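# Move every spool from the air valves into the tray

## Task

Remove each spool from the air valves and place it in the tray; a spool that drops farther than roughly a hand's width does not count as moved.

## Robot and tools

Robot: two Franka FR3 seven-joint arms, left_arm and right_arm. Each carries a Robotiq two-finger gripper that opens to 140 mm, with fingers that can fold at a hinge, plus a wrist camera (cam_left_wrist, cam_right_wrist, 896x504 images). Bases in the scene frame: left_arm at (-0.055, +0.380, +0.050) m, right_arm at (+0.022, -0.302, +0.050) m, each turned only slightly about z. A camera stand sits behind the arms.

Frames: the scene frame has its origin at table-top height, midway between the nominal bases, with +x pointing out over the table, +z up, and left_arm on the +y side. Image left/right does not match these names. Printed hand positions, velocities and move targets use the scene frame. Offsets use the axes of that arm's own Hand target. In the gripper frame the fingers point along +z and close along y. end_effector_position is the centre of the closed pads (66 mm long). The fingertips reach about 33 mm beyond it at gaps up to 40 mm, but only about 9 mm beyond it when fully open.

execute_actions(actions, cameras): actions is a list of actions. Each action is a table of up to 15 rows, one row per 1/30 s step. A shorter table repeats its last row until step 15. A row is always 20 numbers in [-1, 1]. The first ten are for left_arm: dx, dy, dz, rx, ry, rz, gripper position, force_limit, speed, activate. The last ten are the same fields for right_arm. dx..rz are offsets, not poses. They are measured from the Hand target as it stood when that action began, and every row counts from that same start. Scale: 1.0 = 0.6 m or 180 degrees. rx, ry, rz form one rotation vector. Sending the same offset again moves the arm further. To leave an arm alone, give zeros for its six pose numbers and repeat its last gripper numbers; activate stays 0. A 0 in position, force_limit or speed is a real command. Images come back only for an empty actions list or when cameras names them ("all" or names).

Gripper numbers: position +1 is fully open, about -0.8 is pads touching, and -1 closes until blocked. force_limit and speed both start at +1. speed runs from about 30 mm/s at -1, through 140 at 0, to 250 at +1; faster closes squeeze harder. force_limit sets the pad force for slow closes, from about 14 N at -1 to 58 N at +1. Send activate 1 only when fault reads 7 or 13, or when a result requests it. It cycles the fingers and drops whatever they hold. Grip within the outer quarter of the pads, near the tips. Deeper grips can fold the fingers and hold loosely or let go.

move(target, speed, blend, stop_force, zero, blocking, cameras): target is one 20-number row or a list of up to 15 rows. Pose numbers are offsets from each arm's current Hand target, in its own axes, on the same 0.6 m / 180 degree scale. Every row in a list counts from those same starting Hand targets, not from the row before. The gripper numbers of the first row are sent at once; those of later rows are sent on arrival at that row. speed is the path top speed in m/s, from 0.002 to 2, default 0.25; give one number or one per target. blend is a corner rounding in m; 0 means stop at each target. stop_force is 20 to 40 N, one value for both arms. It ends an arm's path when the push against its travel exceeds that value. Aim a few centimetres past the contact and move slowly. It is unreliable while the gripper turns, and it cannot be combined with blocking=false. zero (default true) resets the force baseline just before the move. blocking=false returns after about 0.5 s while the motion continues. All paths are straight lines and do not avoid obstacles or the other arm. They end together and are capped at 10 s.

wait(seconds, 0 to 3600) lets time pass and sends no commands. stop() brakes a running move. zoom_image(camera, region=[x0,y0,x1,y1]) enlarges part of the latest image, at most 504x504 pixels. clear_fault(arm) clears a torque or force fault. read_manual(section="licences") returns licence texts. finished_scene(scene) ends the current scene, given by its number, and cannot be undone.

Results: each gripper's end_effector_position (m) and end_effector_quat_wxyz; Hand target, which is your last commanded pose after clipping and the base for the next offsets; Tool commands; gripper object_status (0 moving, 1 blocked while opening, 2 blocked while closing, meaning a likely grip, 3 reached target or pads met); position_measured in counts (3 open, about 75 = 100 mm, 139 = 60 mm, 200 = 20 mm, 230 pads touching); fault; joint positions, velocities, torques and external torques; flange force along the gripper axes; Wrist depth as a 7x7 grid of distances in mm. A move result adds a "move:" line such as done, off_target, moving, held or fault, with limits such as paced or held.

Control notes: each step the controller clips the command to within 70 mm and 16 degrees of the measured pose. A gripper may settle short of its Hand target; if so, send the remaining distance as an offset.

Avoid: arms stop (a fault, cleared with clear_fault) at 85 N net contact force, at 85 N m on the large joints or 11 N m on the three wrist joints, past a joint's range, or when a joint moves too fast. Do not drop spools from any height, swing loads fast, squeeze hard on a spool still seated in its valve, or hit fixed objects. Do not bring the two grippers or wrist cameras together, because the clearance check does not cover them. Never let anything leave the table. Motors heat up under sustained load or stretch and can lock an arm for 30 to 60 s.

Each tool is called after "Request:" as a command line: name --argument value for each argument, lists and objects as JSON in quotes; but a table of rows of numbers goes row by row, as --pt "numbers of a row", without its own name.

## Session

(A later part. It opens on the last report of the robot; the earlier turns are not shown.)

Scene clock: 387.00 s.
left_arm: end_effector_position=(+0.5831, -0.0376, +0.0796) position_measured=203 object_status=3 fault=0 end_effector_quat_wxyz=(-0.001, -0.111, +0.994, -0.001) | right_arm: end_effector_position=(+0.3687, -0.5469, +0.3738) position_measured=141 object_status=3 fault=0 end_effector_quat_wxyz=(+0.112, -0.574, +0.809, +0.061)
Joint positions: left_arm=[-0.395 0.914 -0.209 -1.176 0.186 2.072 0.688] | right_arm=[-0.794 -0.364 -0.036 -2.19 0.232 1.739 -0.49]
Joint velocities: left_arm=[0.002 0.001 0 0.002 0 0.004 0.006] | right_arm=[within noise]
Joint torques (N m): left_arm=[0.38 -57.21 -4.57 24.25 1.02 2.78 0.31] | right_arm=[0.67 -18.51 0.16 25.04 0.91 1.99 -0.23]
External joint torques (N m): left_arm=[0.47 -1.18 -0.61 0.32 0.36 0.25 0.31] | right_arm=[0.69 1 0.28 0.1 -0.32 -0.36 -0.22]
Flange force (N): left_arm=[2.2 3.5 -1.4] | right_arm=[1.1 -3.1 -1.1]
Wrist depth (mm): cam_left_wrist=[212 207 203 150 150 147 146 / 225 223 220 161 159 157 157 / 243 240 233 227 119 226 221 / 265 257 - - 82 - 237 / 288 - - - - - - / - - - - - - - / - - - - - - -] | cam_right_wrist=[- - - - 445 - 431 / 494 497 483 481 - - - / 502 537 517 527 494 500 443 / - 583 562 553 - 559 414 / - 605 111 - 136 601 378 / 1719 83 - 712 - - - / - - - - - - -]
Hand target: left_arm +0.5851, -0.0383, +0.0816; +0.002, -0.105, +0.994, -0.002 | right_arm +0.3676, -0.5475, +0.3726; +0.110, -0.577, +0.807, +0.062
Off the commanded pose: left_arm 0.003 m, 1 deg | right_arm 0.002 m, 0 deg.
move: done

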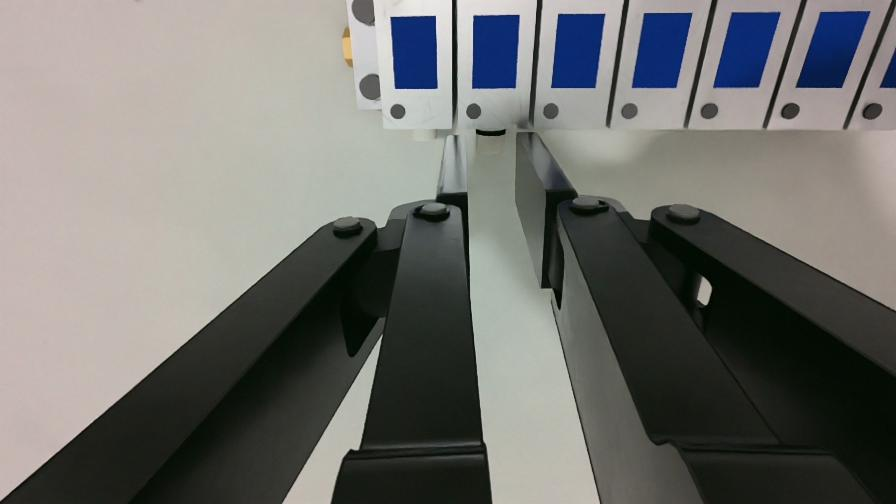

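Request:
move --pt "-0.001 0.0004 0 0 0 0 -0.587 -0.05 -1 0 0 0 0 0 0 0 -0.1 0 -0.5 0" --pt "-0.001 0.0004 0.045 0 0 0 -0.587 -0.05 -1 0 0 0 0 0 0 0 -0.1 0 -0.5 0" --pt "-0.001 0.0004 0.045 0 0 0 -1 -0.05 -1 0 0 0 0 0 0 0 -0.1 0 -0.5 0" --pt "-0.0145 0.0004 0.041 0 0 0 -1 -0.05 -1 0 0 0 0 0 0 0 -0.1 0 -0.5 0" --pt "-0.068 0.0004 0.041 0 0 0 -1 -0.05 -1 0 0 0 0 0 0 0 -0.1 0 -0.5 0" --pt "-0.06 0.0004 -0.115 0 0 0 -1 -0.05 -1 0 0 0 0 0 0 0 -0.1 0 -0.5 0" --speed '[0.05,0.06,0.05,0.03,0.04,0.2]' --blend '[0.0005,0,0,0.001,0.005,0]' --cameras '["cam_left_wrist"]'

Scene clock: 394.17 s.
left_arm: end_effector_position=(+0.6210, -0.0311, +0.1520) position_measured=214 object_status=2 fault=0 end_effector_quat_wxyz=(+0.004, -0.108, +0.994, -0.003) | right_arm: end_effector_position=(+0.3687, -0.5469, +0.3738) position_measured=141 object_status=3 fault=0 end_effector_quat_wxyz=(+0.112, -0.574, +0.809, +0.061)
Joint positions: left_arm=[-0.391 0.984 -0.22 -0.864 0.192 1.842 0.742] | right_arm=[-0.794 -0.364 -0.036 -2.19 0.232 1.739 -0.49]
Joint velocities: left_arm=[0.001 0 -0.001 0 0.001 -0.004 0] | right_arm=[within noise]
Joint torques (N m): left_arm=[1.16 -57.98 -4.09 24.27 0.75 2.32 0.28] | right_arm=[0.72 -18.51 0.17 25.04 0.92 1.98 -0.24]
External joint torques (N m): left_arm=[1.31 -0.32 -0.71 -0.12 0.02 -0.24 0.28] | right_arm=[0.77 0.92 0.34 0.12 -0.31 -0.37 -0.23]
Flange force (N): left_arm=[0.0 0.0 0.0] | right_arm=[0.9 -2.9 -1.1]
Wrist depth (mm): cam_left_wrist=[268 - 270 262 262 - 254 / - 299 287 287 276 279 271 / 321 321 313 159 300 296 - / - - - - 83 - 317 / - - - - - - - / - - - - - - - / - - - - - - -] | cam_right_wrist=[462 - 448 460 438 433 448 / - - 484 494 - - - / - - - - - 525 446 / - - - 599 - 561 415 / 643 619 111 619 137 - 388 / - 83 661 - - - - / - - - 734 - - -]
Hand target: left_arm +0.6199, -0.0304, +0.1508; +0.002, -0.105, +0.994, -0.002 | right_arm +0.3676, -0.5475, +0.3726; +0.110, -0.577, +0.807, +0.062
Off the commanded pose: left_arm 0.002 m, 0 deg | right_arm 0.002 m, 0 deg.
move: done; blend cut to 0.0003 m at target 1

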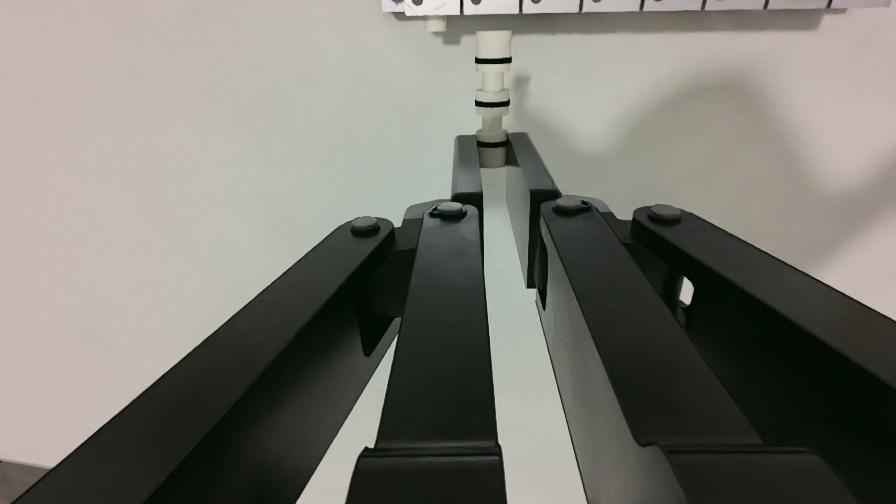

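Request:
move --pt "0.5115 0.0427 0 0 0 0 -1 -0.05 -1 0 0 0 0 0 0 0 -0.1 0 -0.5 0" --pt "0.5115 0.0427 0.1925 0 0 0 -1 -0.05 -1 0 0 0 0 0 0 0 -0.1 0 -0.5 0" --pt "0.5115 0.0427 0.1925 0 0 0 -0.587 -0.05 -1 0 0 0 0 0 0 0 -0.1 0 -0.5 0" --pt "0.5115 0.0427 -0.0155 0 0 0 -0.587 -0.05 -1 0 0 0 0 0 0 0 -0.1 0 -0.5 0" --pt "0.06 -0.047 -0.0155 0 0 0 -0.587 -0.05 -1 0 0 0 0 0 0 0 -0.1 0 -0.5 0" --pt "0.06 -0.047 0.1152 0 0 0 -0.587 -0.05 -1 0 0 0 0 0 0 0 -0.1 0 -0.5 0" --speed '[0.3,0.12,0.05,0.2,0.3,0.15]' --blend '[0.015,0,0,0.02,0.02,0]' --cameras '["cam_left_wrist"]'

Request:
zoom_image --camera "cam_left_wrist" --region '[400, 60, 580, 240]'

Scene clock: 404.20 s.
left_arm: end_effector_position=(+0.5892, -0.0649, +0.0797) position_measured=203 object_status=3 fault=0 end_effector_quat_wxyz=(-0.001, -0.111, +0.994, -0.001) | right_arm: end_effector_position=(+0.3687, -0.5469, +0.3738) position_measured=141 object_status=3 fault=0 end_effector_quat_wxyz=(+0.112, -0.574, +0.809, +0.061)
Joint positions: left_arm=[-0.441 1.016 -0.205 -0.991 0.188 1.991 0.674] | right_arm=[-0.794 -0.364 -0.036 -2.19 0.232 1.739 -0.49]
Joint velocities: left_arm=[-0.001 0 -0.001 0 0 0.002 0.005] | right_arm=[within noise]
Joint torques (N m): left_arm=[0.13 -58.96 -4.15 24.5 1.02 2.8 0.35] | right_arm=[0.73 -18.53 0.17 25.09 0.91 1.97 -0.25]
External joint torques (N m): left_arm=[0.29 -1.18 -0.51 0.3 0.34 0.27 0.35] | right_arm=[0.77 0.86 0.31 0.18 -0.31 -0.38 -0.24]
Flange force (N): left_arm=[0.0 0.0 0.0] | right_arm=[0.9 -2.9 -1.3]
Wrist depth (mm): cam_left_wrist=[220 207 201 154 149 148 146 / 226 220 223 211 159 158 155 / 238 246 234 228 222 226 222 / - - - - 82 - 239 / - - - - - - - / - - - - - - - / - - - - - - -] | cam_right_wrist=[- - - 458 448 454 - / - - - 478 471 470 - / - - - - - 512 444 / - - - 547 - 548 413 / 631 - 111 - 137 598 394 / - 83 - 715 - - 641 / - - - - - - -]
Hand target: left_arm +0.5909, -0.0657, +0.0816; +0.002, -0.105, +0.994, -0.002 | right_arm +0.3676, -0.5475, +0.3726; +0.110, -0.577, +0.807, +0.062
Off the commanded pose: left_arm 0.003 m, 1 deg | right_arm 0.002 m, 0 deg.
move: done

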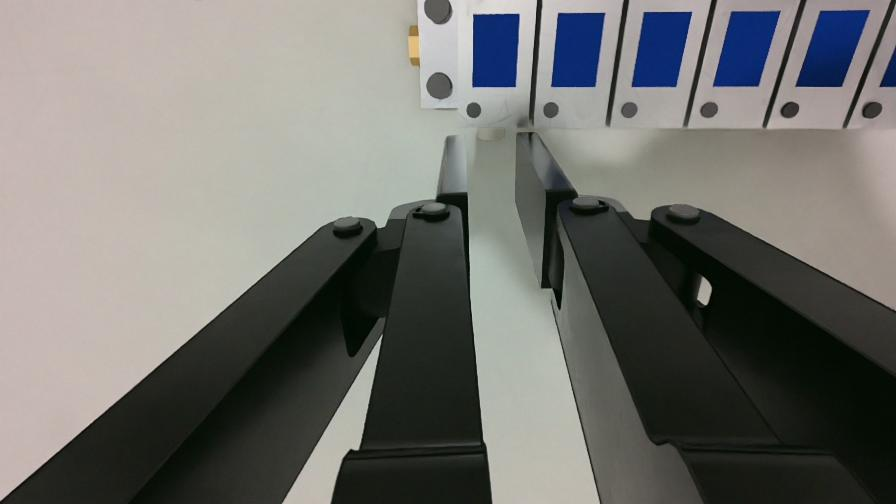

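Scaled by 2.800 from the camera's image (finer frame: 1280x720).

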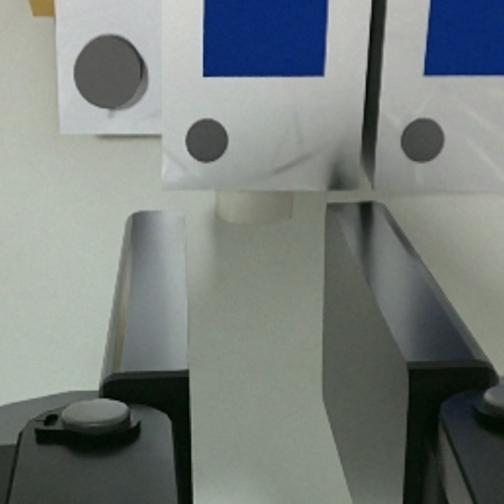

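Request:
move --pt "0.0045 0.0004 0 0 0 0 -0.587 -0.05 -1 0 0 0 0 0 0 0 -0.1 0 -0.5 0" --pt "0.0045 0.0004 0.045 0 0 0 -0.587 -0.05 -1 0 0 0 0 0 0 0 -0.1 0 -0.5 0" --pt "0.0045 0.0004 0.045 0 0 0 -1 -0.05 -1 0 0 0 0 0 0 0 -0.1 0 -0.5 0" --pt "-0.0105 0.0004 0.041 0 0 0 -1 -0.05 -1 0 0 0 0 0 0 0 -0.1 0 -0.5 0" --pt "-0.068 0.0004 0.041 0 0 0 -1 -0.05 -1 0 0 0 0 0 0 0 -0.1 0 -0.5 0" --speed '[0.05,0.06,0.05,0.03,0.04]' --blend '[0.0005,0,0,0.001,0]' --cameras '["cam_left_wrist"]'

Scene clock: 412.53 s.
left_arm: end_effector_position=(+0.6308, -0.0573, +0.0577) position_measured=215 object_status=2 fault=0 end_effector_quat_wxyz=(+0.007, -0.110, +0.994, -0.007) | right_arm: end_effector_position=(+0.3687, -0.5469, +0.3738) position_measured=141 object_status=3 fault=0 end_effector_quat_wxyz=(+0.112, -0.574, +0.809, +0.061)
Joint positions: left_arm=[-0.458 1.297 -0.195 -0.532 0.192 1.839 0.743] | right_arm=[-0.794 -0.364 -0.036 -2.19 0.232 1.739 -0.49]
Joint velocities: left_arm=[0.002 0 -0.002 -0.001 0 -0.005 0.006] | right_arm=[within noise]
Joint torques (N m): left_arm=[-0.18 -60.53 -1.83 24.62 0.75 2.33 0.34] | right_arm=[0.72 -18.5 0.17 25.1 0.9 1.98 -0.28]
External joint torques (N m): left_arm=[-0.18 -0.04 0.12 0.1 0.01 -0.27 0.34] | right_arm=[0.68 1.11 0.21 0.09 -0.33 -0.37 -0.27]
Flange force (N): left_arm=[0.0 0.0 0.0] | right_arm=[1.4 -3.3 -1.2]
Wrist depth (mm): cam_left_wrist=[192 188 183 179 178 175 173 / 207 203 201 193 189 187 184 / 224 220 213 206 207 201 197 / 245 - - - 83 - 213 / - - - - - - - / - - - - - - - / - - - - - - -] | cam_right_wrist=[457 438 455 - - 448 432 / 489 - 479 485 - 491 - / 520 - 530 511 - - 447 / - 542 562 - 561 566 415 / - - 141 - 137 587 406 / 1770 83 - - - - - / - - - 702 - - -]
Hand target: left_arm +0.6309, -0.0570, +0.0572; +0.002, -0.105, +0.994, -0.002 | right_arm +0.3676, -0.5475, +0.3726; +0.110, -0.577, +0.807, +0.062
Off the commanded pose: left_arm 0.001 m, 1 deg | right_arm 0.002 m, 0 deg.
move: done

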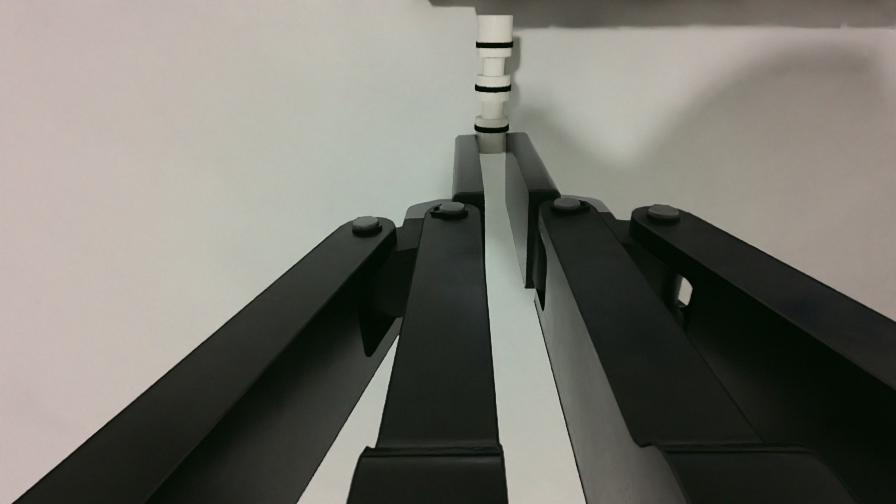

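Request:
move --pt "0.01 0 -0.156 0 0 0 -1 -0.05 -1 0 0 0 0 0 0 0 -0.1 0 -0.5 0" --pt "0.5202 0.0682 -0.156 0 0 0 -1 -0.05 -1 0 0 0 0 0 0 0 -0.1 0 -0.5 0" --pt "0.5202 0.0682 0.0365 0 0 0 -1 -0.05 -1 0 0 0 0 0 0 0 -0.1 0 -0.5 0" --pt "0.5202 0.0682 0.0365 0 0 0 -0.587 -0.05 -1 0 0 0 0 0 0 0 -0.1 0 -0.5 0" --pt "0.5202 0.0682 -0.156 0 0 0 -0.587 -0.05 -1 0 0 0 0 0 0 0 -0.1 0 -0.5 0" --speed '[0.15,0.3,0.12,0.05,0.2]' --blend '[0.02,0.015,0,0,0]' --cameras '["cam_left_wrist"]'

Scene clock: 421.00 s.
left_arm: end_effector_position=(+0.3181, -0.0828, +0.1505) position_measured=203 object_status=3 fault=0 end_effector_quat_wxyz=(+0.005, -0.108, +0.994, -0.003) | right_arm: end_effector_position=(+0.3687, -0.5469, +0.3738) position_measured=141 object_status=3 fault=0 end_effector_quat_wxyz=(+0.112, -0.574, +0.809, +0.061)
Joint positions: left_arm=[-0.585 0.278 -0.273 -2.04 0.108 2.315 0.387] | right_arm=[-0.794 -0.364 -0.036 -2.19 0.232 1.739 -0.49]
Joint velocities: left_arm=[0.001 -0.001 -0.002 0 0.001 -0.003 0.004] | right_arm=[within noise]
Joint torques (N m): left_arm=[1.14 -37.95 -2.71 22.63 0.42 2.27 0.31] | right_arm=[0.7 -18.54 0.21 25.08 0.92 1.99 -0.25]
External joint torques (N m): left_arm=[1.01 0.4 -0.64 -0.01 -0.15 -0.33 0.31] | right_arm=[0.69 0.89 0.3 0.18 -0.3 -0.36 -0.24]
Flange force (N): left_arm=[-1.5 0.1 -0.7] | right_arm=[1.0 -3.0 -1.3]
Wrist depth (mm): cam_left_wrist=[271 273 265 256 251 244 246 / 295 284 - 274 268 - 267 / - 313 - - 120 279 285 / - 342 - - 82 - - / - - - - - - - / - - - - - - - / - - - - - - -] | cam_right_wrist=[- - 441 440 451 446 446 / 504 495 490 516 486 473 474 / 492 520 528 513 - - 443 / 584 - - 557 - - 414 / - - 111 - 137 623 408 / 1770 83 112 - - - 641 / - - - 739 - - -]
Hand target: left_arm +0.3166, -0.0820, +0.1492; +0.002, -0.105, +0.994, -0.002 | right_arm +0.3676, -0.5475, +0.3726; +0.110, -0.577, +0.807, +0.062
Off the commanded pose: left_arm 0.002 m, 0 deg | right_arm 0.002 m, 0 deg.
elbow stopped short (left arm): the move would have taken joint 4 (elbow) straighter than the controller allows.
move: done

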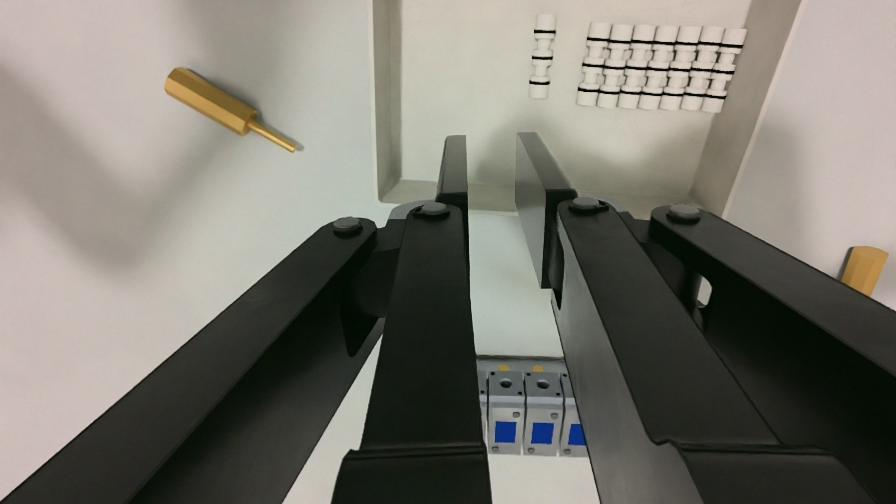

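Request:
finished_scene --scene 2

The scene is finished: the task was done.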